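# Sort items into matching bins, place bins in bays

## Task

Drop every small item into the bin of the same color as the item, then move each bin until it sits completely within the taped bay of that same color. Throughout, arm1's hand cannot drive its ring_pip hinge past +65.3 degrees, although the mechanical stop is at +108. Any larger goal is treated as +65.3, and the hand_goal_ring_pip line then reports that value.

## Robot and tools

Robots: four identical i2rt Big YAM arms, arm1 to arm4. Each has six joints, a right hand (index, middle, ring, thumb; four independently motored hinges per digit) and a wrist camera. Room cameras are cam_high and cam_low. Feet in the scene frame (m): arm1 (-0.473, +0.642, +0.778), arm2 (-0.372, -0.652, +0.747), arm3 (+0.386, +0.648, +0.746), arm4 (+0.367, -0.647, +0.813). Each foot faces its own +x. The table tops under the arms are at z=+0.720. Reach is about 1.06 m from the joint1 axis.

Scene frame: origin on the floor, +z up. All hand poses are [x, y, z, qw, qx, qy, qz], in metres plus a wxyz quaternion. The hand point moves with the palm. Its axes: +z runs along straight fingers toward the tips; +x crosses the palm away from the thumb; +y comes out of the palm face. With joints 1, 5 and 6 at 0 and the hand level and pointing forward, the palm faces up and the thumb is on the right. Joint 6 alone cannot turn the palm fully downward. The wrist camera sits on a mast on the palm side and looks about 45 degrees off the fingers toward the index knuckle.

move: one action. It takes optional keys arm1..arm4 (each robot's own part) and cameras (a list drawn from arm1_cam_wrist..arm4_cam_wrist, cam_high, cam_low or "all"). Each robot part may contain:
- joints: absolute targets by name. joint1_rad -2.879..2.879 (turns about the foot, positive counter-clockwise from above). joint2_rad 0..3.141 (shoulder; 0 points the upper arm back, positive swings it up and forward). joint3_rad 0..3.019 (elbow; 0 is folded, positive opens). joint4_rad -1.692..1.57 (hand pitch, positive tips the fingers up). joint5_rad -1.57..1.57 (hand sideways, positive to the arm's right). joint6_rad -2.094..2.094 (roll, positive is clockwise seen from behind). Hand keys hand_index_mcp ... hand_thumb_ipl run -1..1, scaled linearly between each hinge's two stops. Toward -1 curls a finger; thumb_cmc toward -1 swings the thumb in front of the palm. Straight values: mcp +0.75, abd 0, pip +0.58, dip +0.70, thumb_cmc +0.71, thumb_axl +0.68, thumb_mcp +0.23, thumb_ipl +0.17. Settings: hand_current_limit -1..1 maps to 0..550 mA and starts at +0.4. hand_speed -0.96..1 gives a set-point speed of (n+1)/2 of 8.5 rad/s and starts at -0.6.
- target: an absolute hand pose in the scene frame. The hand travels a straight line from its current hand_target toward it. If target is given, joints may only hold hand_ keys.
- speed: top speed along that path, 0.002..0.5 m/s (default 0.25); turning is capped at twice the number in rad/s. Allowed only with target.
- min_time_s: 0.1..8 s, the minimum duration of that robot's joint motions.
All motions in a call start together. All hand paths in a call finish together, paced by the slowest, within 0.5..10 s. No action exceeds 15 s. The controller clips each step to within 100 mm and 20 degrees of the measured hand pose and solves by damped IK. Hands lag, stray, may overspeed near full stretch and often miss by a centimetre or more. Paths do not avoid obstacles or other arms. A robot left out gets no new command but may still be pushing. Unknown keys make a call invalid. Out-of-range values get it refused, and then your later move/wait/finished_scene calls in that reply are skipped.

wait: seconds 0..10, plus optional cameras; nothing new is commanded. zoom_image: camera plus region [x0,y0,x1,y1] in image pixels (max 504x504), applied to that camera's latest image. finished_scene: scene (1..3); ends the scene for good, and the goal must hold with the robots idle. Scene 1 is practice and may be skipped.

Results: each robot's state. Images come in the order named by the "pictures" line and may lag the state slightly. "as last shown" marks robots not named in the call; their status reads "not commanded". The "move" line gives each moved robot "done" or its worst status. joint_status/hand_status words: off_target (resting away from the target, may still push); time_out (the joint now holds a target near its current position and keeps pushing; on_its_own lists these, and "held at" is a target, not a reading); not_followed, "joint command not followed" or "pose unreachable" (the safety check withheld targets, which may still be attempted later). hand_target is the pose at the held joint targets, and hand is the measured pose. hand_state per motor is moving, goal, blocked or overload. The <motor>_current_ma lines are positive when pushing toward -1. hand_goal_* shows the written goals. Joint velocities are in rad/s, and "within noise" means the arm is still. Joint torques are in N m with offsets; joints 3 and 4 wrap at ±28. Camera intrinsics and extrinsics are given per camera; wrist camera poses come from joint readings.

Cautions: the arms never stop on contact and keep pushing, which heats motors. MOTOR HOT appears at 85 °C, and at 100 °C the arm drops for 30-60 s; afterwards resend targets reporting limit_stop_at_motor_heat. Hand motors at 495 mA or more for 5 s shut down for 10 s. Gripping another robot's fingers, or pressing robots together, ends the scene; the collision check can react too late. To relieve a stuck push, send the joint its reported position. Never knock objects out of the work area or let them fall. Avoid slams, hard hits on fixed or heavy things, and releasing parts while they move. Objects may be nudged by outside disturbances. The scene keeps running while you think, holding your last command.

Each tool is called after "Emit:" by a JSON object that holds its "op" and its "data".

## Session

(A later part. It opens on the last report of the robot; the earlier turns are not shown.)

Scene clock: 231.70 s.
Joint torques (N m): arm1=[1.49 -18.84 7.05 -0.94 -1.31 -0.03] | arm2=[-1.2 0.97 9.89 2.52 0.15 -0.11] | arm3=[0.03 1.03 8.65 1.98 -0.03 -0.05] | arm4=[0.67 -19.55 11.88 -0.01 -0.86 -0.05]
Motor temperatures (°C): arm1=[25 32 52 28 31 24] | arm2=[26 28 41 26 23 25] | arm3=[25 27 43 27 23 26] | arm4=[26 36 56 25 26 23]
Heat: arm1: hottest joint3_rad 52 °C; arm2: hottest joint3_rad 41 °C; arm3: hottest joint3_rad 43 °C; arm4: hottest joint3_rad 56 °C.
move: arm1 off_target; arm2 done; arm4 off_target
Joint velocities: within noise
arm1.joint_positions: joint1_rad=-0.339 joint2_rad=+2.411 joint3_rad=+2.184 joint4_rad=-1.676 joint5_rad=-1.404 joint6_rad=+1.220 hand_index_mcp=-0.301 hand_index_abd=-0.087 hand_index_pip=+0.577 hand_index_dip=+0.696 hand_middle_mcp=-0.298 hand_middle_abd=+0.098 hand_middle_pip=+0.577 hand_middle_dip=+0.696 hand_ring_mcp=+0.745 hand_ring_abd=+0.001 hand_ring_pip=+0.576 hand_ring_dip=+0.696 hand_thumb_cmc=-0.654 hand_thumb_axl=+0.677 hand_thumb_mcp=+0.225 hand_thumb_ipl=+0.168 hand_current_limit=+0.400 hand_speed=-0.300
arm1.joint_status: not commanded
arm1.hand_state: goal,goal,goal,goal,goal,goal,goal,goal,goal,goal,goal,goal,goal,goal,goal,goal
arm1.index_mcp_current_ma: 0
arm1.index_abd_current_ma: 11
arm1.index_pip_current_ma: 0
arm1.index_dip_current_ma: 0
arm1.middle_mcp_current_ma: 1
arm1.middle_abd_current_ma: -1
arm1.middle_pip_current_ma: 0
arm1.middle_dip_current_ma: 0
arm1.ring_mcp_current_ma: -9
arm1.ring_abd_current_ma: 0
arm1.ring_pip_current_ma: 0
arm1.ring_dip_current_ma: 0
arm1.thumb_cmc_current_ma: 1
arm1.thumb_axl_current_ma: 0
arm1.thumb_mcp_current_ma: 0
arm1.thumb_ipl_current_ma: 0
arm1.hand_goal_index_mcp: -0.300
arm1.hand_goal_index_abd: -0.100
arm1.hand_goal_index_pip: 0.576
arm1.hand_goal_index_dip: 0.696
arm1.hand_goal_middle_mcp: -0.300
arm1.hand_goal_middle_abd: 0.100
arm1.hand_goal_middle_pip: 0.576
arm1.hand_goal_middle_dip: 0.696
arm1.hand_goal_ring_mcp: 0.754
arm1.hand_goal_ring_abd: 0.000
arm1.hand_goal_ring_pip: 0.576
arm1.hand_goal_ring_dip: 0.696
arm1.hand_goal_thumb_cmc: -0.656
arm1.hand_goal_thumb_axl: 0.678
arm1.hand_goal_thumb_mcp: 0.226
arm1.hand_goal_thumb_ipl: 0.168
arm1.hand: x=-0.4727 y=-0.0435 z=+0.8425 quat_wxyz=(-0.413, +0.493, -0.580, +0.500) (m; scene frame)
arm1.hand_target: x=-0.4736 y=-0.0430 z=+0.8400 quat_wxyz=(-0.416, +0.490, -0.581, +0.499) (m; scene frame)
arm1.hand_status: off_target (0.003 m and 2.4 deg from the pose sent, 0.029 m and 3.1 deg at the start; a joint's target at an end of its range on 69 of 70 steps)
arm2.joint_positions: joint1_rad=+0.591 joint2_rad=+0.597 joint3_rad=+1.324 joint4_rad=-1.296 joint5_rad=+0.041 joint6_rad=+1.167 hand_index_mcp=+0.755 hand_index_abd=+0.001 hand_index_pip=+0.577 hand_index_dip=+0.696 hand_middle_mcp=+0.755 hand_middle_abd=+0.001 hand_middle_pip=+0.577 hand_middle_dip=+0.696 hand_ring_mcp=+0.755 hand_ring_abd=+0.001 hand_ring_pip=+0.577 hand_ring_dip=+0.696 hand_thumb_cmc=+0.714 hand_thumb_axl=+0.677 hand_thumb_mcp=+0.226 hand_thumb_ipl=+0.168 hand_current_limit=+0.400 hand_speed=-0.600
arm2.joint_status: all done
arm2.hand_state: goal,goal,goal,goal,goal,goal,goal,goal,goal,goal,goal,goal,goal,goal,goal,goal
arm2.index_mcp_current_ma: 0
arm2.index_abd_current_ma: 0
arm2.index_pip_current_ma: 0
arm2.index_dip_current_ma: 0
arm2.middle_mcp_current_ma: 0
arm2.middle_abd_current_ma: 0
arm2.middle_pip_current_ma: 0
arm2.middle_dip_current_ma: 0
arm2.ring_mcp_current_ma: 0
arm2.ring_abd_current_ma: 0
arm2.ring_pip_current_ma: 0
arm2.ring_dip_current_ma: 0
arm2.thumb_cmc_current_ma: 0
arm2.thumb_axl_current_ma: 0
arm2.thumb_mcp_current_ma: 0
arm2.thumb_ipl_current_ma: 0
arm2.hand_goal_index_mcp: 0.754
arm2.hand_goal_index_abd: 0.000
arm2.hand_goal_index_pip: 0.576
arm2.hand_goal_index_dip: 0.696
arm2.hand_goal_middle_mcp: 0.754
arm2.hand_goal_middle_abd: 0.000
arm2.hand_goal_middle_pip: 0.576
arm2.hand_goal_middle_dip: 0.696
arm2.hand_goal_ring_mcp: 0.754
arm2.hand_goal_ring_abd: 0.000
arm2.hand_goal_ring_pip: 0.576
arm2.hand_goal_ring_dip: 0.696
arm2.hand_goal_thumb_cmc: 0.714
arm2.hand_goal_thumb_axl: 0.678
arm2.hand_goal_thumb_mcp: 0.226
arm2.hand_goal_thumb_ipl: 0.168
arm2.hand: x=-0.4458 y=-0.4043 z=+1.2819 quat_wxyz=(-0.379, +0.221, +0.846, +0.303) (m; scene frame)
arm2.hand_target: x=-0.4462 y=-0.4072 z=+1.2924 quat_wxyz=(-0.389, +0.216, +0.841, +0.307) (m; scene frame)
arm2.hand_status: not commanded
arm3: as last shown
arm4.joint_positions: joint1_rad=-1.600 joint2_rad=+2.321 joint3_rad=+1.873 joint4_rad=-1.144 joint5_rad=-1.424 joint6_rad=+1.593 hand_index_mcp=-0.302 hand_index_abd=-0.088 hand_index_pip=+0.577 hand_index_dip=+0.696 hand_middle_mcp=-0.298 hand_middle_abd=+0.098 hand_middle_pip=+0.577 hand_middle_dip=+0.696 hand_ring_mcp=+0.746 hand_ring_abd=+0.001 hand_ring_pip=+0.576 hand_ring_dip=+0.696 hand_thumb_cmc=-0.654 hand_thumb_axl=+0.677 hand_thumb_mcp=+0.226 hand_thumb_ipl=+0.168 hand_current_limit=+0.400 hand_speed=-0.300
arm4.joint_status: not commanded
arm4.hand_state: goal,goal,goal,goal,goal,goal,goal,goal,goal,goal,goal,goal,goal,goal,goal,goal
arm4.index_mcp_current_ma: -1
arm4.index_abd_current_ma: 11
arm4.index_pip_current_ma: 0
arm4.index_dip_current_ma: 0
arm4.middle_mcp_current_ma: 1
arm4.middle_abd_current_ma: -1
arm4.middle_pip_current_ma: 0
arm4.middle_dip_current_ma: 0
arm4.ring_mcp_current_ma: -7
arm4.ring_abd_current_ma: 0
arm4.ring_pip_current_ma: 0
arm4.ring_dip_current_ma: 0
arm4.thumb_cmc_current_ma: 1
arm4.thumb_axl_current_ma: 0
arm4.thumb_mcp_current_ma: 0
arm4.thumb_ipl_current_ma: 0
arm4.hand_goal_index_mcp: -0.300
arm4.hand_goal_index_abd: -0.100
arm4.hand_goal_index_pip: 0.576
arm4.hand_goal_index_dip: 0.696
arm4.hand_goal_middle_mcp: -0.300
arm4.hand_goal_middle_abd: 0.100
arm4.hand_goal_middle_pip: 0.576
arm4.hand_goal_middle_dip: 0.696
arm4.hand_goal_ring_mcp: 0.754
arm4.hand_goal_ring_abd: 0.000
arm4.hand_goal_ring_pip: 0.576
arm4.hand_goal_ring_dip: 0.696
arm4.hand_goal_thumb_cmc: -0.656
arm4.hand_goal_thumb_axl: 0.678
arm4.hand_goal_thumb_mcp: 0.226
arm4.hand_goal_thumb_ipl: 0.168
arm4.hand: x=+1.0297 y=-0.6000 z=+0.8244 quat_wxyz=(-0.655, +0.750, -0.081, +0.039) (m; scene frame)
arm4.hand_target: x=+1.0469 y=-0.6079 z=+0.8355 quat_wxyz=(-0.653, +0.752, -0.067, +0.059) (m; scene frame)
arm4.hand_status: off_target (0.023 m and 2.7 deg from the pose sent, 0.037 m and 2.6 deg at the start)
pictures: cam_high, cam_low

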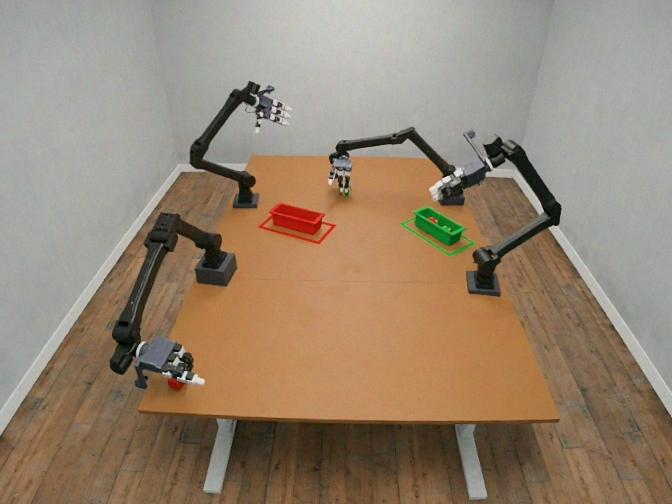

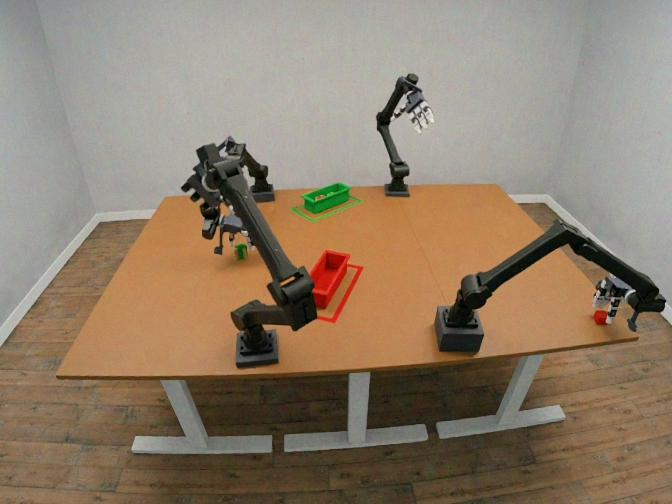

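Emit:
{"op": "move", "data": {"arm1": {"target": [-0.481, -0.033, 0.795, 0.4304, -0.4951, 0.5696, -0.4952], "speed": 0.08}, "arm4": {"target": [1.048, -0.608, 0.804, 0.6535, -0.7517, 0.0657, -0.0572], "speed": 0.08}, "cameras": ["cam_high", "cam_low"]}}

Emit:
{"op": "zoom_image", "data": {"camera": "cam_low", "region": [180, 180, 300, 280]}}

Emit:
{"op": "zoom_image", "data": {"camera": "cam_high", "region": [300, 130, 400, 210]}}

Emit:
{"op": "zoom_image", "data": {"camera": "cam_low", "region": [560, 250, 672, 340]}}

Scene clock: 248.43 s.
Joint torques (N m): arm1=[0.5 -18.61 6.78 -1.07 -1.04 -0.05] | arm2=[-0.44 0.97 9.89 2.56 0.15 -0.1] | arm3=[0.03 1.03 8.66 1.96 -0.03 -0.05] | arm4=[0.62 -19.84 11.37 0.72 -0.87 -0.05]
Motor temperatures (°C): arm1=[25 37 49 28 32 24] | arm2=[26 28 42 26 23 25] | arm3=[25 27 43 27 23 26] | arm4=[26 41 57 25 27 23]
Heat: arm1: hottest joint3_rad 49 °C; arm2: hottest joint3_rad 42 °C; arm3: hottest joint3_rad 43 °C; arm4: hottest joint3_rad 57 °C.
move: arm1 done; arm4 off_target
Joint velocities: within noise
arm1.joint_positions: joint1_rad=-0.341 joint2_rad=+2.453 joint3_rad=+2.136 joint4_rad=-1.676 joint5_rad=-1.402 joint6_rad=+1.130 hand_index_mcp=-0.301 hand_index_abd=-0.087 hand_index_pip=+0.577 hand_index_dip=+0.696 hand_middle_mcp=-0.298 hand_middle_abd=+0.098 hand_middle_pip=+0.577 hand_middle_dip=+0.696 hand_ring_mcp=+0.745 hand_ring_abd=+0.001 hand_ring_pip=+0.576 hand_ring_dip=+0.696 hand_thumb_cmc=-0.654 hand_thumb_axl=+0.677 hand_thumb_mcp=+0.226 hand_thumb_ipl=+0.168 hand_current_limit=+0.400 hand_speed=-0.300
arm1.joint_status: not commanded
arm1.hand_state: goal,goal,goal,goal,goal,goal,goal,goal,goal,goal,goal,goal,goal,goal,goal,goal
arm1.index_mcp_current_ma: 0
arm1.index_abd_current_ma: 11
arm1.index_pip_current_ma: 0
arm1.index_dip_current_ma: 0
arm1.middle_mcp_current_ma: 1
arm1.middle_abd_current_ma: -1
arm1.middle_pip_current_ma: 0
arm1.middle_dip_current_ma: 0
arm1.ring_mcp_current_ma: -9
arm1.ring_abd_current_ma: 0
arm1.ring_pip_current_ma: 0
arm1.ring_dip_current_ma: 0
arm1.thumb_cmc_current_ma: 1
arm1.thumb_axl_current_ma: 0
arm1.thumb_mcp_current_ma: 0
arm1.thumb_ipl_current_ma: 0
arm1.hand_goal_index_mcp: -0.300
arm1.hand_goal_index_abd: -0.100
arm1.hand_goal_index_pip: 0.576
arm1.hand_goal_index_dip: 0.696
arm1.hand_goal_middle_mcp: -0.300
arm1.hand_goal_middle_abd: 0.100
arm1.hand_goal_middle_pip: 0.576
arm1.hand_goal_middle_dip: 0.696
arm1.hand_goal_ring_mcp: 0.754
arm1.hand_goal_ring_abd: 0.000
arm1.hand_goal_ring_pip: 0.576
arm1.hand_goal_ring_dip: 0.696
arm1.hand_goal_thumb_cmc: -0.656
arm1.hand_goal_thumb_axl: 0.678
arm1.hand_goal_thumb_mcp: 0.226
arm1.hand_goal_thumb_ipl: 0.168
arm1.hand: x=-0.4723 y=-0.0339 z=+0.7980 quat_wxyz=(-0.418, +0.496, -0.576, +0.498) (m; scene frame)
arm1.hand_target: x=-0.4805 y=-0.0328 z=+0.7948 quat_wxyz=(-0.417, +0.491, -0.580, +0.498) (m; scene frame)
arm1.hand_status: done (0.009 m and 1.7 deg from the pose sent, 0.049 m and 2.4 deg at the start; a joint's target at an end of its range on 39 of 40 steps)
arm2, arm3: as last shown
arm4.joint_positions: joint1_rad=-1.600 joint2_rad=+2.367 joint3_rad=+1.873 joint4_rad=-1.138 joint5_rad=-1.424 joint6_rad=+1.571 hand_index_mcp=-0.302 hand_index_abd=-0.088 hand_index_pip=+0.577 hand_index_dip=+0.696 hand_middle_mcp=-0.298 hand_middle_abd=+0.098 hand_middle_pip=+0.577 hand_middle_dip=+0.696 hand_ring_mcp=+0.746 hand_ring_abd=+0.001 hand_ring_pip=+0.576 hand_ring_dip=+0.696 hand_thumb_cmc=-0.654 hand_thumb_axl=+0.677 hand_thumb_mcp=+0.226 hand_thumb_ipl=+0.168 hand_current_limit=+0.400 hand_speed=-0.300
arm4.joint_status: not commanded
arm4.hand_state: goal,goal,goal,goal,goal,goal,goal,goal,goal,goal,goal,goal,goal,goal,goal,goal
arm4.index_mcp_current_ma: -1
arm4.index_abd_current_ma: 11
arm4.index_pip_current_ma: 0
arm4.index_dip_current_ma: 0
arm4.middle_mcp_current_ma: 1
arm4.middle_abd_current_ma: -1
arm4.middle_pip_current_ma: 0
arm4.middle_dip_current_ma: 0
arm4.ring_mcp_current_ma: -7
arm4.ring_abd_current_ma: 0
arm4.ring_pip_current_ma: 0
arm4.ring_dip_current_ma: 0
arm4.thumb_cmc_current_ma: 1
arm4.thumb_axl_current_ma: 0
arm4.thumb_mcp_current_ma: 0
arm4.thumb_ipl_current_ma: 0
arm4.hand_goal_index_mcp: -0.300
arm4.hand_goal_index_abd: -0.100
arm4.hand_goal_index_pip: 0.576
arm4.hand_goal_index_dip: 0.696
arm4.hand_goal_middle_mcp: -0.300
arm4.hand_goal_middle_abd: 0.100
arm4.hand_goal_middle_pip: 0.576
arm4.hand_goal_middle_dip: 0.696
arm4.hand_goal_ring_mcp: 0.754
arm4.hand_goal_ring_abd: 0.000
arm4.hand_goal_ring_pip: 0.576
arm4.hand_goal_ring_dip: 0.696
arm4.hand_goal_thumb_cmc: -0.656
arm4.hand_goal_thumb_axl: 0.678
arm4.hand_goal_thumb_mcp: 0.226
arm4.hand_goal_thumb_ipl: 0.168
arm4.hand: x=+1.0265 y=-0.5992 z=+0.7949 quat_wxyz=(-0.656, +0.749, -0.086, +0.031) (m; scene frame)
arm4.hand_target: x=+1.0467 y=-0.6080 z=+0.8048 quat_wxyz=(-0.653, +0.752, -0.066, +0.058) (m; scene frame)
arm4.hand_status: off_target (0.025 m and 3.8 deg from the pose sent, 0.028 m and 2.7 deg at the start)
pictures: cam_high, cam_low

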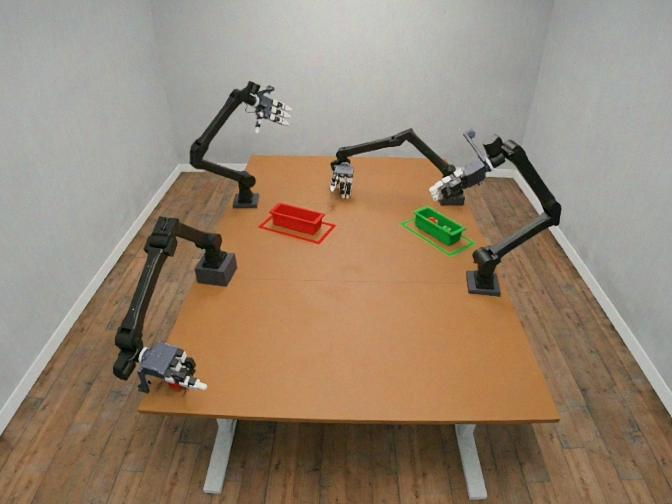

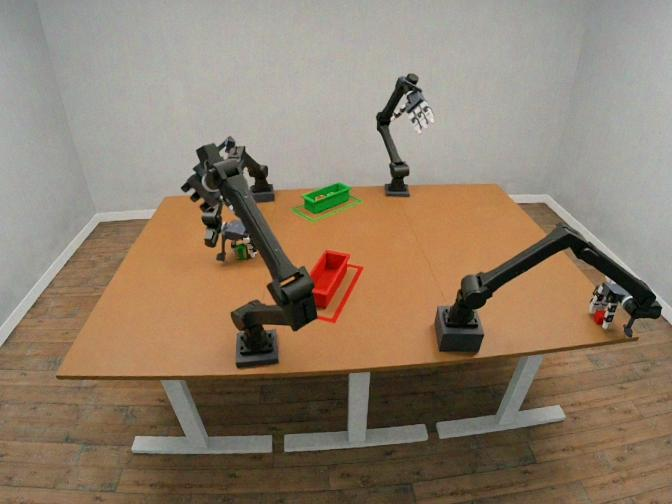

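Scaled by 4.200 from the camera's 672x504 image, which has a finer 960x720 frame.

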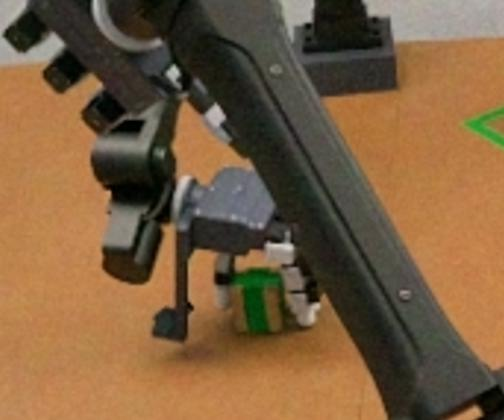

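Scaled by 5.040 from the camera's 672x504 image, which has a finer 960x720 frame.

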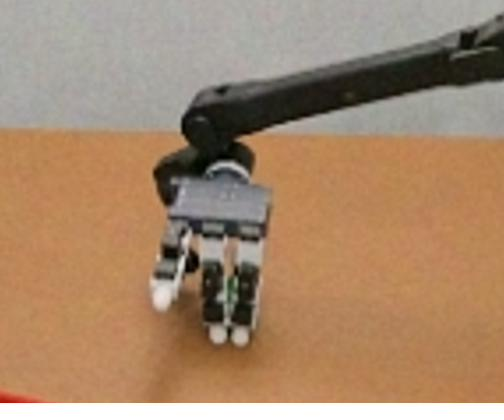

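Scaled by 4.500 from the camera's 672x504 image, which has a finer 960x720 frame.

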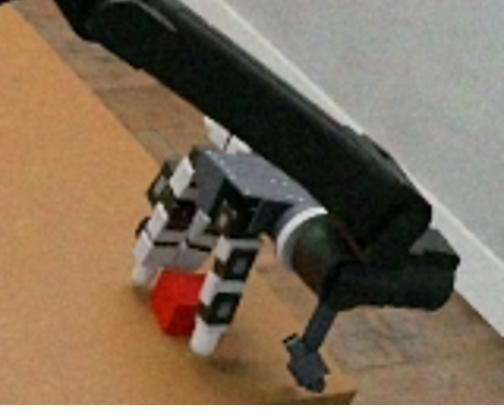

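Emit:
{"op": "move", "data": {"arm1": {"joints": {"hand_speed": -0.85, "hand_index_mcp": -0.58, "hand_middle_mcp": -0.58, "hand_thumb_mcp": 0.12}}, "arm4": {"target": [1.057, -0.608, 0.802, 0.6535, -0.7517, 0.0657, -0.0572], "speed": 0.08}}}

Emit:
{"op": "move", "data": {"arm4": {"joints": {"hand_speed": -0.85, "hand_index_mcp": -0.58, "hand_middle_mcp": -0.58, "hand_thumb_mcp": 0.12}}, "cameras": ["cam_high", "cam_low"]}}

Emit:
{"op": "zoom_image", "data": {"camera": "cam_low", "region": [180, 180, 300, 280]}}

Emit:
{"op": "zoom_image", "data": {"camera": "cam_low", "region": [560, 250, 672, 340]}}

Scene clock: 257.07 s.
Joint torques (N m): arm1=[0.56 -18.73 6.79 -1.07 -1.03 -0.02] | arm2=[-0.62 1.2 9.91 2.66 0.13 -0.11] | arm3=[0.03 1.08 8.66 1.98 -0.04 -0.06] | arm4=[0.79 -19.66 11.71 0.64 -0.87 0.13]
Motor temperatures (°C): arm1=[25 38 46 28 31 24] | arm2=[26 28 42 26 23 25] | arm3=[25 27 43 27 23 26] | arm4=[26 43 57 25 27 23]
Heat: arm1: hottest joint3_rad 46 °C; arm2: hottest joint3_rad 42 °C; arm3: hottest joint3_rad 43 °C; arm4: hottest joint3_rad 57 °C.
move: arm1 off_target; arm4 off_target
Joint velocities: within noise
arm1.joint_positions: joint1_rad=-0.341 joint2_rad=+2.453 joint3_rad=+2.136 joint4_rad=-1.676 joint5_rad=-1.402 joint6_rad=+1.129 hand_index_mcp=-0.446 hand_index_abd=-0.092 hand_index_pip=+0.618 hand_index_dip=+0.713 hand_middle_mcp=-0.438 hand_middle_abd=+0.092 hand_middle_pip=+0.610 hand_middle_dip=+0.711 hand_ring_mcp=+0.745 hand_ring_abd=+0.001 hand_ring_pip=+0.576 hand_ring_dip=+0.696 hand_thumb_cmc=-0.651 hand_thumb_axl=+0.679 hand_thumb_mcp=+0.159 hand_thumb_ipl=+0.178 hand_current_limit=+0.400 hand_speed=-0.850
arm1.joint_status: hand_index_mcp off_target (ended at -0.446, target -0.580); hand_middle_mcp off_target (ended at -0.438, target -0.580); hand_thumb_mcp off_target (ended at +0.159, target +0.120); the others done
arm1.hand_state: blocked,goal,blocked,goal,blocked,goal,blocked,goal,goal,goal,goal,goal,goal,goal,blocked,goal
arm1.index_mcp_current_ma: 385
arm1.index_abd_current_ma: 6
arm1.index_pip_current_ma: 79
arm1.index_dip_current_ma: 21
arm1.middle_mcp_current_ma: 385
arm1.middle_abd_current_ma: -6
arm1.middle_pip_current_ma: 59
arm1.middle_dip_current_ma: 18
arm1.ring_mcp_current_ma: -9
arm1.ring_abd_current_ma: 0
arm1.ring_pip_current_ma: 0
arm1.ring_dip_current_ma: 0
arm1.thumb_cmc_current_ma: 3
arm1.thumb_axl_current_ma: 1
arm1.thumb_mcp_current_ma: 104
arm1.thumb_ipl_current_ma: 16
arm1.hand_goal_index_mcp: -0.580
arm1.hand_goal_index_abd: -0.100
arm1.hand_goal_index_pip: 0.576
arm1.hand_goal_index_dip: 0.696
arm1.hand_goal_middle_mcp: -0.580
arm1.hand_goal_middle_abd: 0.100
arm1.hand_goal_middle_pip: 0.576
arm1.hand_goal_middle_dip: 0.696
arm1.hand_goal_ring_mcp: 0.754
arm1.hand_goal_ring_abd: 0.000
arm1.hand_goal_ring_pip: 0.576
arm1.hand_goal_ring_dip: 0.696
arm1.hand_goal_thumb_cmc: -0.656
arm1.hand_goal_thumb_axl: 0.678
arm1.hand_goal_thumb_mcp: 0.120
arm1.hand_goal_thumb_ipl: 0.168
arm1.hand: x=-0.4726 y=-0.0340 z=+0.7980 quat_wxyz=(-0.417, +0.496, -0.576, +0.498) (m; scene frame)
arm1.hand_target: x=-0.4807 y=-0.0329 z=+0.7949 quat_wxyz=(-0.417, +0.491, -0.580, +0.498) (m; scene frame)
arm1.hand_status: not commanded
arm2, arm3: as last shown
arm4.joint_positions: joint1_rad=-1.600 joint2_rad=+2.385 joint3_rad=+1.908 joint4_rad=-1.131 joint5_rad=-1.424 joint6_rad=+1.571 hand_index_mcp=-0.302 hand_index_abd=-0.088 hand_index_pip=+0.577 hand_index_dip=+0.696 hand_middle_mcp=-0.298 hand_middle_abd=+0.098 hand_middle_pip=+0.577 hand_middle_dip=+0.696 hand_ring_mcp=+0.746 hand_ring_abd=+0.001 hand_ring_pip=+0.576 hand_ring_dip=+0.696 hand_thumb_cmc=-0.654 hand_thumb_axl=+0.677 hand_thumb_mcp=+0.226 hand_thumb_ipl=+0.168 hand_current_limit=+0.400 hand_speed=-0.300
arm4.joint_status: not commanded
arm4.hand_state: goal,goal,goal,goal,goal,goal,goal,goal,goal,goal,goal,goal,goal,goal,goal,goal
arm4.index_mcp_current_ma: -1
arm4.index_abd_current_ma: 11
arm4.index_pip_current_ma: 0
arm4.index_dip_current_ma: 0
arm4.middle_mcp_current_ma: 1
arm4.middle_abd_current_ma: -1
arm4.middle_pip_current_ma: 0
arm4.middle_dip_current_ma: 0
arm4.ring_mcp_current_ma: -7
arm4.ring_abd_current_ma: 0
arm4.ring_pip_current_ma: 0
arm4.ring_dip_current_ma: 0
arm4.thumb_cmc_current_ma: 1
arm4.thumb_axl_current_ma: 0
arm4.thumb_mcp_current_ma: 0
arm4.thumb_ipl_current_ma: 0
arm4.hand_goal_index_mcp: -0.300
arm4.hand_goal_index_abd: -0.100
arm4.hand_goal_index_pip: 0.576
arm4.hand_goal_index_dip: 0.696
arm4.hand_goal_middle_mcp: -0.300
arm4.hand_goal_middle_abd: 0.100
arm4.hand_goal_middle_pip: 0.576
arm4.hand_goal_middle_dip: 0.696
arm4.hand_goal_ring_mcp: 0.754
arm4.hand_goal_ring_abd: 0.000
arm4.hand_goal_ring_pip: 0.576
arm4.hand_goal_ring_dip: 0.696
arm4.hand_goal_thumb_cmc: -0.656
arm4.hand_goal_thumb_axl: 0.678
arm4.hand_goal_thumb_mcp: 0.226
arm4.hand_goal_thumb_ipl: 0.168
arm4.hand: x=+1.0377 y=-0.6012 z=+0.7944 quat_wxyz=(-0.655, +0.750, -0.078, +0.040) (m; scene frame)
arm4.hand_target: x=+1.0558 y=-0.6079 z=+0.8025 quat_wxyz=(-0.653, +0.752, -0.066, +0.058) (m; scene frame)
arm4.hand_status: off_target (0.022 m and 2.4 deg from the pose sent, 0.033 m and 3.8 deg at the start)
pictures: none

Scene clock: 258.03 s.
Joint torques (N m): arm1=[0.56 -18.73 6.79 -1.07 -1.03 -0.03] | arm2=[-0.5 0.91 9.88 2.58 0.18 -0.12] | arm3=[0.03 1.08 8.65 1.96 -0.03 -0.05] | arm4=[0.85 -19.6 11.7 0.64 -0.85 0.13]
Motor temperatures (°C): arm1=[25 38 46 28 31 24] | arm2=[26 28 42 26 23 25] | arm3=[25 27 43 27 23 26] | arm4=[26 42 57 25 27 23]
Heat: arm1: hottest joint3_rad 46 °C; arm2: hottest joint3_rad 42 °C; arm3: hottest joint3_rad 43 °C; arm4: hottest joint3_rad 57 °C.
move: arm4 off_target
Joint velocities: within noise
arm1, arm2, arm3: as last shown
arm4.joint_positions: joint1_rad=-1.600 joint2_rad=+2.385 joint3_rad=+1.909 joint4_rad=-1.131 joint5_rad=-1.424 joint6_rad=+1.571 hand_index_mcp=-0.476 hand_index_abd=-0.089 hand_index_pip=+0.611 hand_index_dip=+0.712 hand_middle_mcp=-0.469 hand_middle_abd=+0.095 hand_middle_pip=+0.601 hand_middle_dip=+0.709 hand_ring_mcp=+0.746 hand_ring_abd=+0.001 hand_ring_pip=+0.576 hand_ring_dip=+0.696 hand_thumb_cmc=-0.654 hand_thumb_axl=+0.677 hand_thumb_mcp=+0.154 hand_thumb_ipl=+0.181 hand_current_limit=+0.400 hand_speed=-0.850
arm4.joint_status: hand_index_mcp off_target (ended at -0.476, target -0.580); hand_middle_mcp off_target (ended at -0.469, target -0.580); hand_thumb_mcp off_target (ended at +0.154, target +0.120); the others done
arm4.hand_state: blocked,goal,blocked,goal,blocked,goal,blocked,goal,goal,goal,goal,goal,goal,goal,blocked,goal
arm4.index_mcp_current_ma: 329
arm4.index_abd_current_ma: 9
arm4.index_pip_current_ma: 61
arm4.index_dip_current_ma: 21
arm4.middle_mcp_current_ma: 361
arm4.middle_abd_current_ma: -3
arm4.middle_pip_current_ma: 38
arm4.middle_dip_current_ma: 16
arm4.ring_mcp_current_ma: -8
arm4.ring_abd_current_ma: 0
arm4.ring_pip_current_ma: 0
arm4.ring_dip_current_ma: 0
arm4.thumb_cmc_current_ma: 1
arm4.thumb_axl_current_ma: 0
arm4.thumb_mcp_current_ma: 88
arm4.thumb_ipl_current_ma: 22
arm4.hand_goal_index_mcp: -0.580
arm4.hand_goal_index_abd: -0.100
arm4.hand_goal_index_pip: 0.576
arm4.hand_goal_index_dip: 0.696
arm4.hand_goal_middle_mcp: -0.580
arm4.hand_goal_middle_abd: 0.100
arm4.hand_goal_middle_pip: 0.576
arm4.hand_goal_middle_dip: 0.696
arm4.hand_goal_ring_mcp: 0.754
arm4.hand_goal_ring_abd: 0.000
arm4.hand_goal_ring_pip: 0.576
arm4.hand_goal_ring_dip: 0.696
arm4.hand_goal_thumb_cmc: -0.656
arm4.hand_goal_thumb_axl: 0.678
arm4.hand_goal_thumb_mcp: 0.120
arm4.hand_goal_thumb_ipl: 0.168
arm4.hand: x=+1.0379 y=-0.6012 z=+0.7946 quat_wxyz=(-0.655, +0.750, -0.077, +0.040) (m; scene frame)
arm4.hand_target: x=+1.0559 y=-0.6079 z=+0.8025 quat_wxyz=(-0.653, +0.752, -0.066, +0.058) (m; scene frame)
arm4.hand_status: not commanded
pictures: cam_high, cam_low

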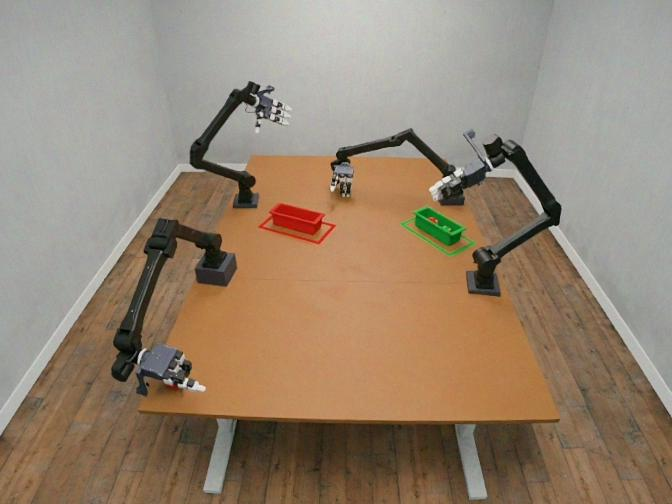

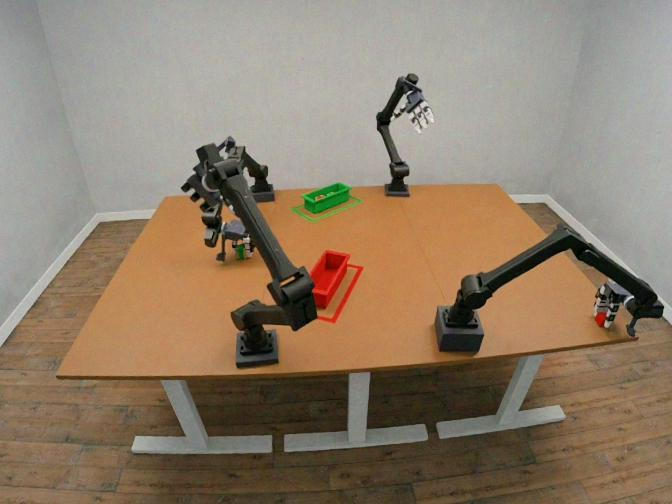

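Scaled by 4.200 from the camera's 672x504 image, which has a finer 960x720 frame.

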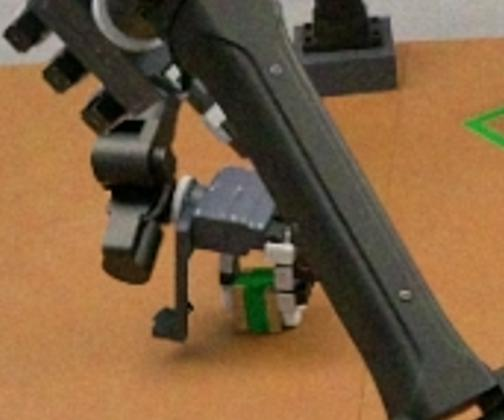

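Scaled by 4.500 from the camera's 672x504 image, which has a finer 960x720 frame.

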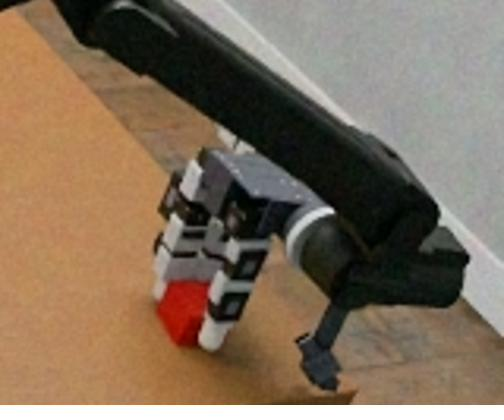

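Emit:
{"op": "move", "data": {"arm1": {"target": [-0.474, -0.034, 0.93, 0.4304, -0.4951, 0.5696, -0.4952], "speed": 0.1}, "arm4": {"target": [1.04, -0.608, 0.94, 0.6535, -0.7517, 0.0657, -0.0572], "speed": 0.1}, "cameras": ["cam_high", "cam_low", "arm1_cam_wrist"]}}

Emit:
{"op": "zoom_image", "data": {"camera": "cam_high", "region": [395, 190, 485, 260]}}

Emit:
{"op": "zoom_image", "data": {"camera": "cam_low", "region": [285, 170, 375, 230]}}

Scene clock: 315.80 s.
Joint torques (N m): arm1=[1.38 -21.25 9.94 -0.88 -1.4 0.22] | arm2=[-0.5 1.2 9.92 2.54 0.16 -0.09] | arm3=[0.09 1.08 8.65 1.96 -0.04 -0.05] | arm4=[0.62 -21.19 12.83 -0.12 -0.88 0.06]
Motor temperatures (°C): arm1=[25 40 41 28 32 24] | arm2=[26 28 42 26 23 25] | arm3=[25 27 44 27 23 26] | arm4=[26 41 51 25 27 23]
Heat: arm1: hottest joint3_rad 41 °C; arm2: hottest joint3_rad 42 °C; arm3: hottest joint3_rad 44 °C; arm4: hottest joint3_rad 51 °C.
move: arm1 off_target; arm4 off_target
Joint velocities: within noise
arm1.joint_positions: joint1_rad=-0.341 joint2_rad=+2.306 joint3_rad=+2.136 joint4_rad=-1.676 joint5_rad=-1.403 joint6_rad=+1.325 hand_index_mcp=-0.449 hand_index_abd=-0.093 hand_index_pip=+0.618 hand_index_dip=+0.713 hand_middle_mcp=-0.441 hand_middle_abd=+0.091 hand_middle_pip=+0.610 hand_middle_dip=+0.711 hand_ring_mcp=+0.745 hand_ring_abd=+0.001 hand_ring_pip=+0.576 hand_ring_dip=+0.696 hand_thumb_cmc=-0.651 hand_thumb_axl=+0.679 hand_thumb_mcp=+0.160 hand_thumb_ipl=+0.179 hand_current_limit=+0.400 hand_speed=-0.850
arm1.joint_status: not commanded
arm1.hand_state: blocked,goal,blocked,goal,blocked,goal,blocked,goal,goal,goal,goal,goal,goal,goal,blocked,goal
arm1.index_mcp_current_ma: 385
arm1.index_abd_current_ma: 5
arm1.index_pip_current_ma: 79
arm1.index_dip_current_ma: 21
arm1.middle_mcp_current_ma: 385
arm1.middle_abd_current_ma: -7
arm1.middle_pip_current_ma: 59
arm1.middle_dip_current_ma: 18
arm1.ring_mcp_current_ma: -9
arm1.ring_abd_current_ma: 0
arm1.ring_pip_current_ma: 0
arm1.ring_dip_current_ma: 0
arm1.thumb_cmc_current_ma: 3
arm1.thumb_axl_current_ma: 1
arm1.thumb_mcp_current_ma: 110
arm1.thumb_ipl_current_ma: 17
arm1.hand_goal_index_mcp: -0.580
arm1.hand_goal_index_abd: -0.100
arm1.hand_goal_index_pip: 0.576
arm1.hand_goal_index_dip: 0.696
arm1.hand_goal_middle_mcp: -0.580
arm1.hand_goal_middle_abd: 0.100
arm1.hand_goal_middle_pip: 0.576
arm1.hand_goal_middle_dip: 0.696
arm1.hand_goal_ring_mcp: 0.754
arm1.hand_goal_ring_abd: 0.000
arm1.hand_goal_ring_pip: 0.576
arm1.hand_goal_ring_dip: 0.696
arm1.hand_goal_thumb_cmc: -0.656
arm1.hand_goal_thumb_axl: 0.678
arm1.hand_goal_thumb_mcp: 0.120
arm1.hand_goal_thumb_ipl: 0.168
arm1.hand: x=-0.4706 y=-0.0266 z=+0.8957 quat_wxyz=(-0.421, +0.477, -0.595, +0.491) (m; scene frame)
arm1.hand_target: x=-0.4734 y=-0.0327 z=+0.9297 quat_wxyz=(-0.407, +0.486, -0.587, +0.504) (m; scene frame)
arm1.hand_status: off_target (0.035 m and 3.8 deg from the pose sent, 0.132 m and 1.7 deg at the start; a joint's target at an end of its range on 72 of 73 steps)
arm2, arm3: as last shown
arm4.joint_positions: joint1_rad=-1.600 joint2_rad=+2.224 joint3_rad=+1.930 joint4_rad=-1.340 joint5_rad=-1.423 joint6_rad=+1.573 hand_index_mcp=-0.480 hand_index_abd=-0.090 hand_index_pip=+0.611 hand_index_dip=+0.712 hand_middle_mcp=-0.473 hand_middle_abd=+0.095 hand_middle_pip=+0.601 hand_middle_dip=+0.709 hand_ring_mcp=+0.746 hand_ring_abd=+0.001 hand_ring_pip=+0.576 hand_ring_dip=+0.696 hand_thumb_cmc=-0.654 hand_thumb_axl=+0.677 hand_thumb_mcp=+0.158 hand_thumb_ipl=+0.183 hand_current_limit=+0.400 hand_speed=-0.850
arm4.joint_status: not commanded
arm4.hand_state: blocked,goal,blocked,goal,blocked,goal,blocked,goal,goal,goal,goal,goal,goal,goal,blocked,goal
arm4.index_mcp_current_ma: 313
arm4.index_abd_current_ma: 9
arm4.index_pip_current_ma: 62
arm4.index_dip_current_ma: 21
arm4.middle_mcp_current_ma: 345
arm4.middle_abd_current_ma: -3
arm4.middle_pip_current_ma: 38
arm4.middle_dip_current_ma: 16
arm4.ring_mcp_current_ma: -8
arm4.ring_abd_current_ma: 0
arm4.ring_pip_current_ma: 0
arm4.ring_dip_current_ma: 0
arm4.thumb_cmc_current_ma: 1
arm4.thumb_axl_current_ma: 0
arm4.thumb_mcp_current_ma: 102
arm4.thumb_ipl_current_ma: 29
arm4.hand_goal_index_mcp: -0.580
arm4.hand_goal_index_abd: -0.100
arm4.hand_goal_index_pip: 0.576
arm4.hand_goal_index_dip: 0.696
arm4.hand_goal_middle_mcp: -0.580
arm4.hand_goal_middle_abd: 0.100
arm4.hand_goal_middle_pip: 0.576
arm4.hand_goal_middle_dip: 0.696
arm4.hand_goal_ring_mcp: 0.754
arm4.hand_goal_ring_abd: 0.000
arm4.hand_goal_ring_pip: 0.576
arm4.hand_goal_ring_dip: 0.696
arm4.hand_goal_thumb_cmc: -0.656
arm4.hand_goal_thumb_axl: 0.678
arm4.hand_goal_thumb_mcp: 0.120
arm4.hand_goal_thumb_ipl: 0.168
arm4.hand: x=+1.0217 y=-0.5995 z=+0.9090 quat_wxyz=(-0.655, +0.750, -0.087, +0.030) (m; scene frame)
arm4.hand_target: x=+1.0378 y=-0.6077 z=+0.9404 quat_wxyz=(-0.653, +0.752, -0.067, +0.059) (m; scene frame)
arm4.hand_status: off_target (0.037 m and 4.0 deg from the pose sent, 0.146 m and 2.4 deg at the start)
pictures: arm1_cam_wrist, cam_high, cam_low
camera_calibration:
arm1_cam_wrist: T_world_to_cam=[[0.0735732, 0.799847, -0.595677, 0.624756], [-0.556064, 0.528732, 0.641277, -0.869726], [0.827877, 0.284054, 0.483666, 0.0843728], [0, 0, 0, 1]] pos_world=[-0.599438, -0.0638239, 0.889079]

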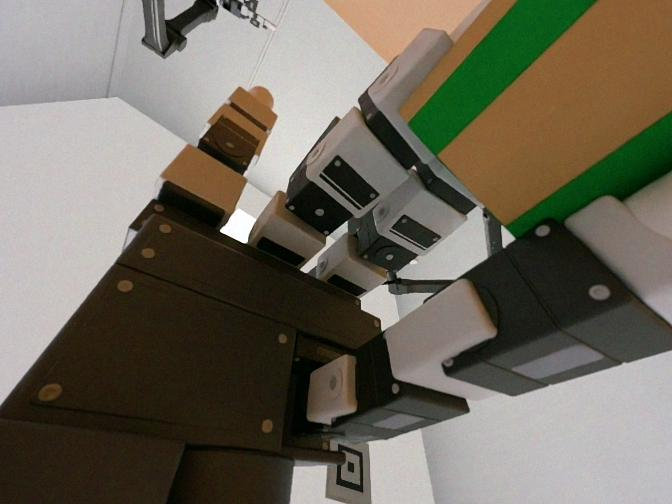

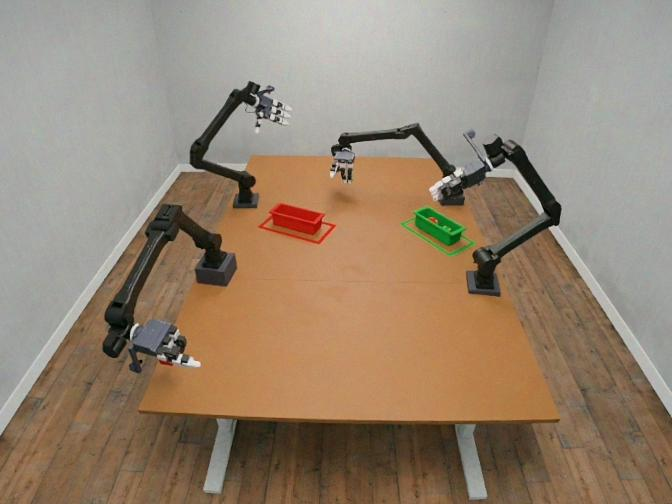

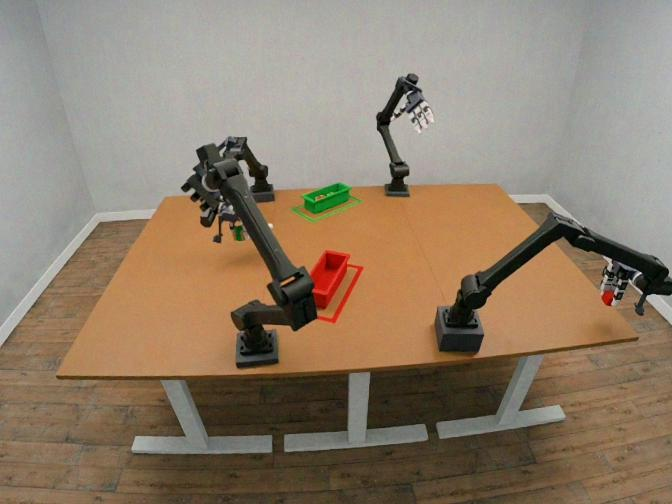

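Scaled by 5.600 from the camera's 672x504 image, which has a finer 960x720 frame.

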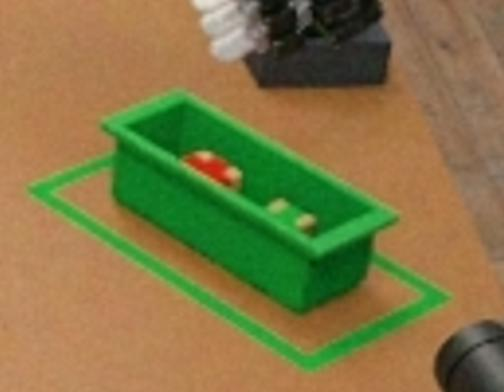

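Scaled by 5.600 from the camera's 672x504 image, which has a finer 960x720 frame.

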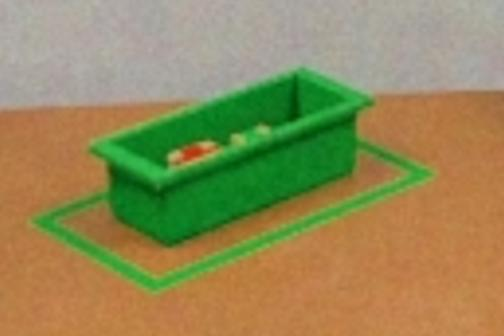

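Emit:
{"op": "move", "data": {"arm1": {"target": [-0.481, -0.033, 0.798, 0.4304, -0.4951, 0.5696, -0.4952], "speed": 0.1}, "arm4": {"joints": {"joint1_rad": 0.99, "joint2_rad": 1.859, "joint3_rad": 1.442, "joint4_rad": -1.189, "joint5_rad": -1.424, "joint6_rad": 1.575}, "min_time_s": 6}, "cameras": ["cam_high", "cam_low"]}}

Emit:
{"op": "zoom_image", "data": {"camera": "cam_high", "region": [240, 160, 350, 250]}}

Emit:
{"op": "zoom_image", "data": {"camera": "cam_low", "region": [270, 210, 390, 330]}}

Scene clock: 366.07 s.
Joint torques (N m): arm1=[0.56 -18.9 7.3 -1.05 -0.99 -0.04] | arm2=[-0.32 0.79 9.94 2.56 0.19 -0.09] | arm3=[0.09 1.03 8.65 1.96 -0.03 -0.05] | arm4=[0.38 -17.03 7.69 0.77 -0.95 0.11]
Motor temperatures (°C): arm1=[25 41 46 28 34 24] | arm2=[26 28 43 26 23 25] | arm3=[24 27 44 27 23 26] | arm4=[26 47 54 25 27 23]
Heat: arm1: hottest joint3_rad 46 °C; arm2: hottest joint3_rad 43 °C; arm3: hottest joint3_rad 44 °C; arm4: hottest joint3_rad 54 °C.
move: arm1 moving; arm4 done
Joint velocities: within noise
arm1.joint_positions: joint1_rad=-0.341 joint2_rad=+2.451 joint3_rad=+2.128 joint4_rad=-1.677 joint5_rad=-1.402 joint6_rad=+1.134 hand_index_mcp=-0.453 hand_index_abd=-0.094 hand_index_pip=+0.618 hand_index_dip=+0.713 hand_middle_mcp=-0.445 hand_middle_abd=+0.091 hand_middle_pip=+0.610 hand_middle_dip=+0.711 hand_ring_mcp=+0.745 hand_ring_abd=+0.001 hand_ring_pip=+0.576 hand_ring_dip=+0.696 hand_thumb_cmc=-0.651 hand_thumb_axl=+0.679 hand_thumb_mcp=+0.163 hand_thumb_ipl=+0.180 hand_current_limit=+0.400 hand_speed=-0.850
arm1.joint_status: not commanded
arm1.hand_state: blocked,goal,blocked,goal,blocked,goal,blocked,goal,goal,goal,goal,goal,goal,goal,blocked,goal
arm1.index_mcp_current_ma: 385
arm1.index_abd_current_ma: 4
arm1.index_pip_current_ma: 79
arm1.index_dip_current_ma: 21
arm1.middle_mcp_current_ma: 385
arm1.middle_abd_current_ma: -7
arm1.middle_pip_current_ma: 59
arm1.middle_dip_current_ma: 18
arm1.ring_mcp_current_ma: -10
arm1.ring_abd_current_ma: 0
arm1.ring_pip_current_ma: 0
arm1.ring_dip_current_ma: 0
arm1.thumb_cmc_current_ma: 4
arm1.thumb_axl_current_ma: 1
arm1.thumb_mcp_current_ma: 119
arm1.thumb_ipl_current_ma: 19
arm1.hand_goal_index_mcp: -0.580
arm1.hand_goal_index_abd: -0.100
arm1.hand_goal_index_pip: 0.576
arm1.hand_goal_index_dip: 0.696
arm1.hand_goal_middle_mcp: -0.580
arm1.hand_goal_middle_abd: 0.100
arm1.hand_goal_middle_pip: 0.576
arm1.hand_goal_middle_dip: 0.696
arm1.hand_goal_ring_mcp: 0.754
arm1.hand_goal_ring_abd: 0.000
arm1.hand_goal_ring_pip: 0.576
arm1.hand_goal_ring_dip: 0.696
arm1.hand_goal_thumb_cmc: -0.656
arm1.hand_goal_thumb_axl: 0.678
arm1.hand_goal_thumb_mcp: 0.120
arm1.hand_goal_thumb_ipl: 0.168
arm1.hand: x=-0.4719 y=-0.0314 z=+0.7975 quat_wxyz=(-0.421, +0.493, -0.579, +0.495) (m; scene frame)
arm1.hand_target: x=-0.4808 y=-0.0329 z=+0.7979 quat_wxyz=(-0.417, +0.491, -0.581, +0.498) (m; scene frame)
arm1.hand_status: moving (0.009 m and 1.6 deg from the pose sent, 0.098 m and 3.8 deg at the start; a joint's target at an end of its range on 73 of 75 steps)
arm2: as last shown
arm3.joint_positions: joint1_rad=+0.347 joint2_rad=+0.594 joint3_rad=+1.419 joint4_rad=-1.355 joint5_rad=+0.000 joint6_rad=+1.050 hand_index_mcp=+0.755 hand_index_abd=+0.000 hand_index_pip=+0.577 hand_index_dip=+0.696 hand_middle_mcp=+0.755 hand_middle_abd=+0.000 hand_middle_pip=+0.577 hand_middle_dip=+0.696 hand_ring_mcp=+0.755 hand_ring_abd=+0.000 hand_ring_pip=+0.577 hand_ring_dip=+0.696 hand_thumb_cmc=+0.715 hand_thumb_axl=+0.677 hand_thumb_mcp=+0.226 hand_thumb_ipl=+0.168 hand_current_limit=+0.400 hand_speed=-0.600
arm3.joint_status: not commanded
arm3.hand_state: goal,goal,goal,goal,goal,goal,goal,goal,goal,goal,goal,goal,goal,goal,goal,goal
arm3.index_mcp_current_ma: 1
arm3.index_abd_current_ma: 0
arm3.index_pip_current_ma: 1
arm3.index_dip_current_ma: 0
arm3.middle_mcp_current_ma: 1
arm3.middle_abd_current_ma: 0
arm3.middle_pip_current_ma: 1
arm3.middle_dip_current_ma: 0
arm3.ring_mcp_current_ma: 1
arm3.ring_abd_current_ma: 0
arm3.ring_pip_current_ma: 1
arm3.ring_dip_current_ma: 0
arm3.thumb_cmc_current_ma: 1
arm3.thumb_axl_current_ma: -1
arm3.thumb_mcp_current_ma: 0
arm3.thumb_ipl_current_ma: 0
arm3.hand_goal_index_mcp: 0.754
arm3.hand_goal_index_abd: 0.000
arm3.hand_goal_index_pip: 0.576
arm3.hand_goal_index_dip: 0.696
arm3.hand_goal_middle_mcp: 0.754
arm3.hand_goal_middle_abd: 0.000
arm3.hand_goal_middle_pip: 0.576
arm3.hand_goal_middle_dip: 0.696
arm3.hand_goal_ring_mcp: 0.754
arm3.hand_goal_ring_abd: 0.000
arm3.hand_goal_ring_pip: 0.576
arm3.hand_goal_ring_dip: 0.696
arm3.hand_goal_thumb_cmc: 0.714
arm3.hand_goal_thumb_axl: 0.678
arm3.hand_goal_thumb_mcp: 0.226
arm3.hand_goal_thumb_ipl: 0.168
arm3.hand: x=+0.3516 y=+0.3959 z=+1.3160 quat_wxyz=(+0.395, +0.796, -0.355, +0.290) (m; scene frame)
arm3.hand_target: x=+0.3509 y=+0.3989 z=+1.3285 quat_wxyz=(+0.406, +0.789, -0.352, +0.297) (m; scene frame)
arm3.hand_status: not commanded
arm4.joint_positions: joint1_rad=+0.996 joint2_rad=+1.883 joint3_rad=+1.445 joint4_rad=-1.200 joint5_rad=-1.422 joint6_rad=+1.573 hand_index_mcp=-0.481 hand_index_abd=-0.090 hand_index_pip=+0.611 hand_index_dip=+0.712 hand_middle_mcp=-0.475 hand_middle_abd=+0.095 hand_middle_pip=+0.601 hand_middle_dip=+0.709 hand_ring_mcp=+0.746 hand_ring_abd=+0.001 hand_ring_pip=+0.576 hand_ring_dip=+0.696 hand_thumb_cmc=-0.654 hand_thumb_axl=+0.677 hand_thumb_mcp=+0.160 hand_thumb_ipl=+0.184 hand_current_limit=+0.400 hand_speed=-0.850
arm4.joint_status: all done
arm4.hand_state: blocked,goal,blocked,goal,blocked,goal,blocked,goal,goal,goal,goal,goal,goal,goal,blocked,goal
arm4.index_mcp_current_ma: 305
arm4.index_abd_current_ma: 8
arm4.index_pip_current_ma: 62
arm4.index_dip_current_ma: 21
arm4.middle_mcp_current_ma: 337
arm4.middle_abd_current_ma: -3
arm4.middle_pip_current_ma: 38
arm4.middle_dip_current_ma: 16
arm4.ring_mcp_current_ma: -8
arm4.ring_abd_current_ma: 0
arm4.ring_pip_current_ma: 0
arm4.ring_dip_current_ma: 0
arm4.thumb_cmc_current_ma: 1
arm4.thumb_axl_current_ma: 0
arm4.thumb_mcp_current_ma: 109
arm4.thumb_ipl_current_ma: 31
arm4.hand_goal_index_mcp: -0.580
arm4.hand_goal_index_abd: -0.100
arm4.hand_goal_index_pip: 0.576
arm4.hand_goal_index_dip: 0.696
arm4.hand_goal_middle_mcp: -0.580
arm4.hand_goal_middle_abd: 0.100
arm4.hand_goal_middle_pip: 0.576
arm4.hand_goal_middle_dip: 0.696
arm4.hand_goal_ring_mcp: 0.754
arm4.hand_goal_ring_abd: 0.000
arm4.hand_goal_ring_pip: 0.576
arm4.hand_goal_ring_dip: 0.696
arm4.hand_goal_thumb_cmc: -0.656
arm4.hand_goal_thumb_axl: 0.678
arm4.hand_goal_thumb_mcp: 0.120
arm4.hand_goal_thumb_ipl: 0.168
arm4.hand: x=-0.1247 y=-0.4308 z=+0.9427 quat_wxyz=(-0.207, +0.284, +0.704, -0.617) (m; scene frame)
arm4.hand_target: x=-0.1238 y=-0.4273 z=+0.9532 quat_wxyz=(-0.219, +0.278, +0.706, -0.614) (m; scene frame)
arm4.hand_status: not commanded
pictures: cam_high, cam_low

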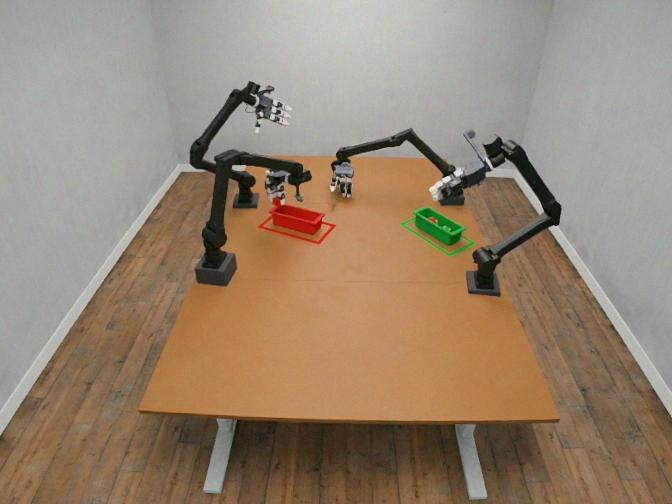

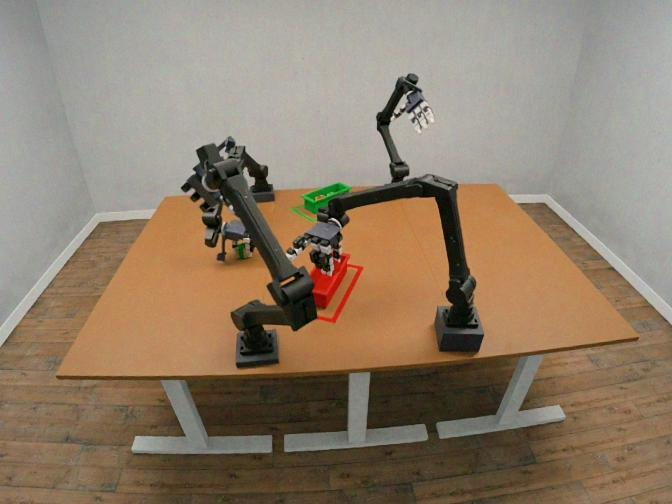

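Scaled by 4.582 from the camera's 672x504 image, which has a finer 960x720 frame.

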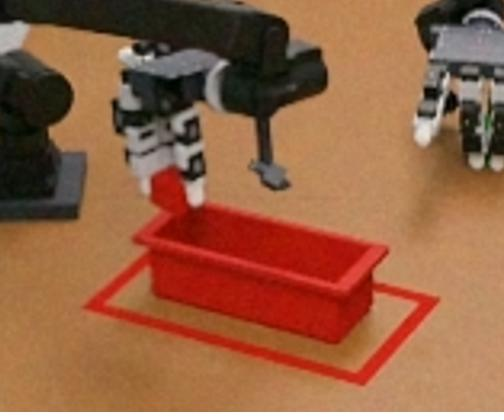

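Scaled by 4.200 from the camera's 672x504 image, which has a finer 960x720 frame.

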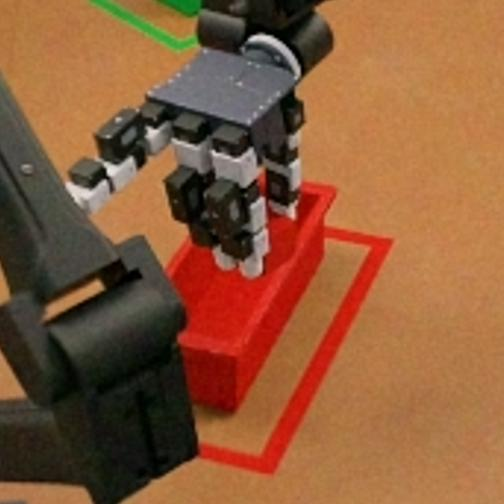

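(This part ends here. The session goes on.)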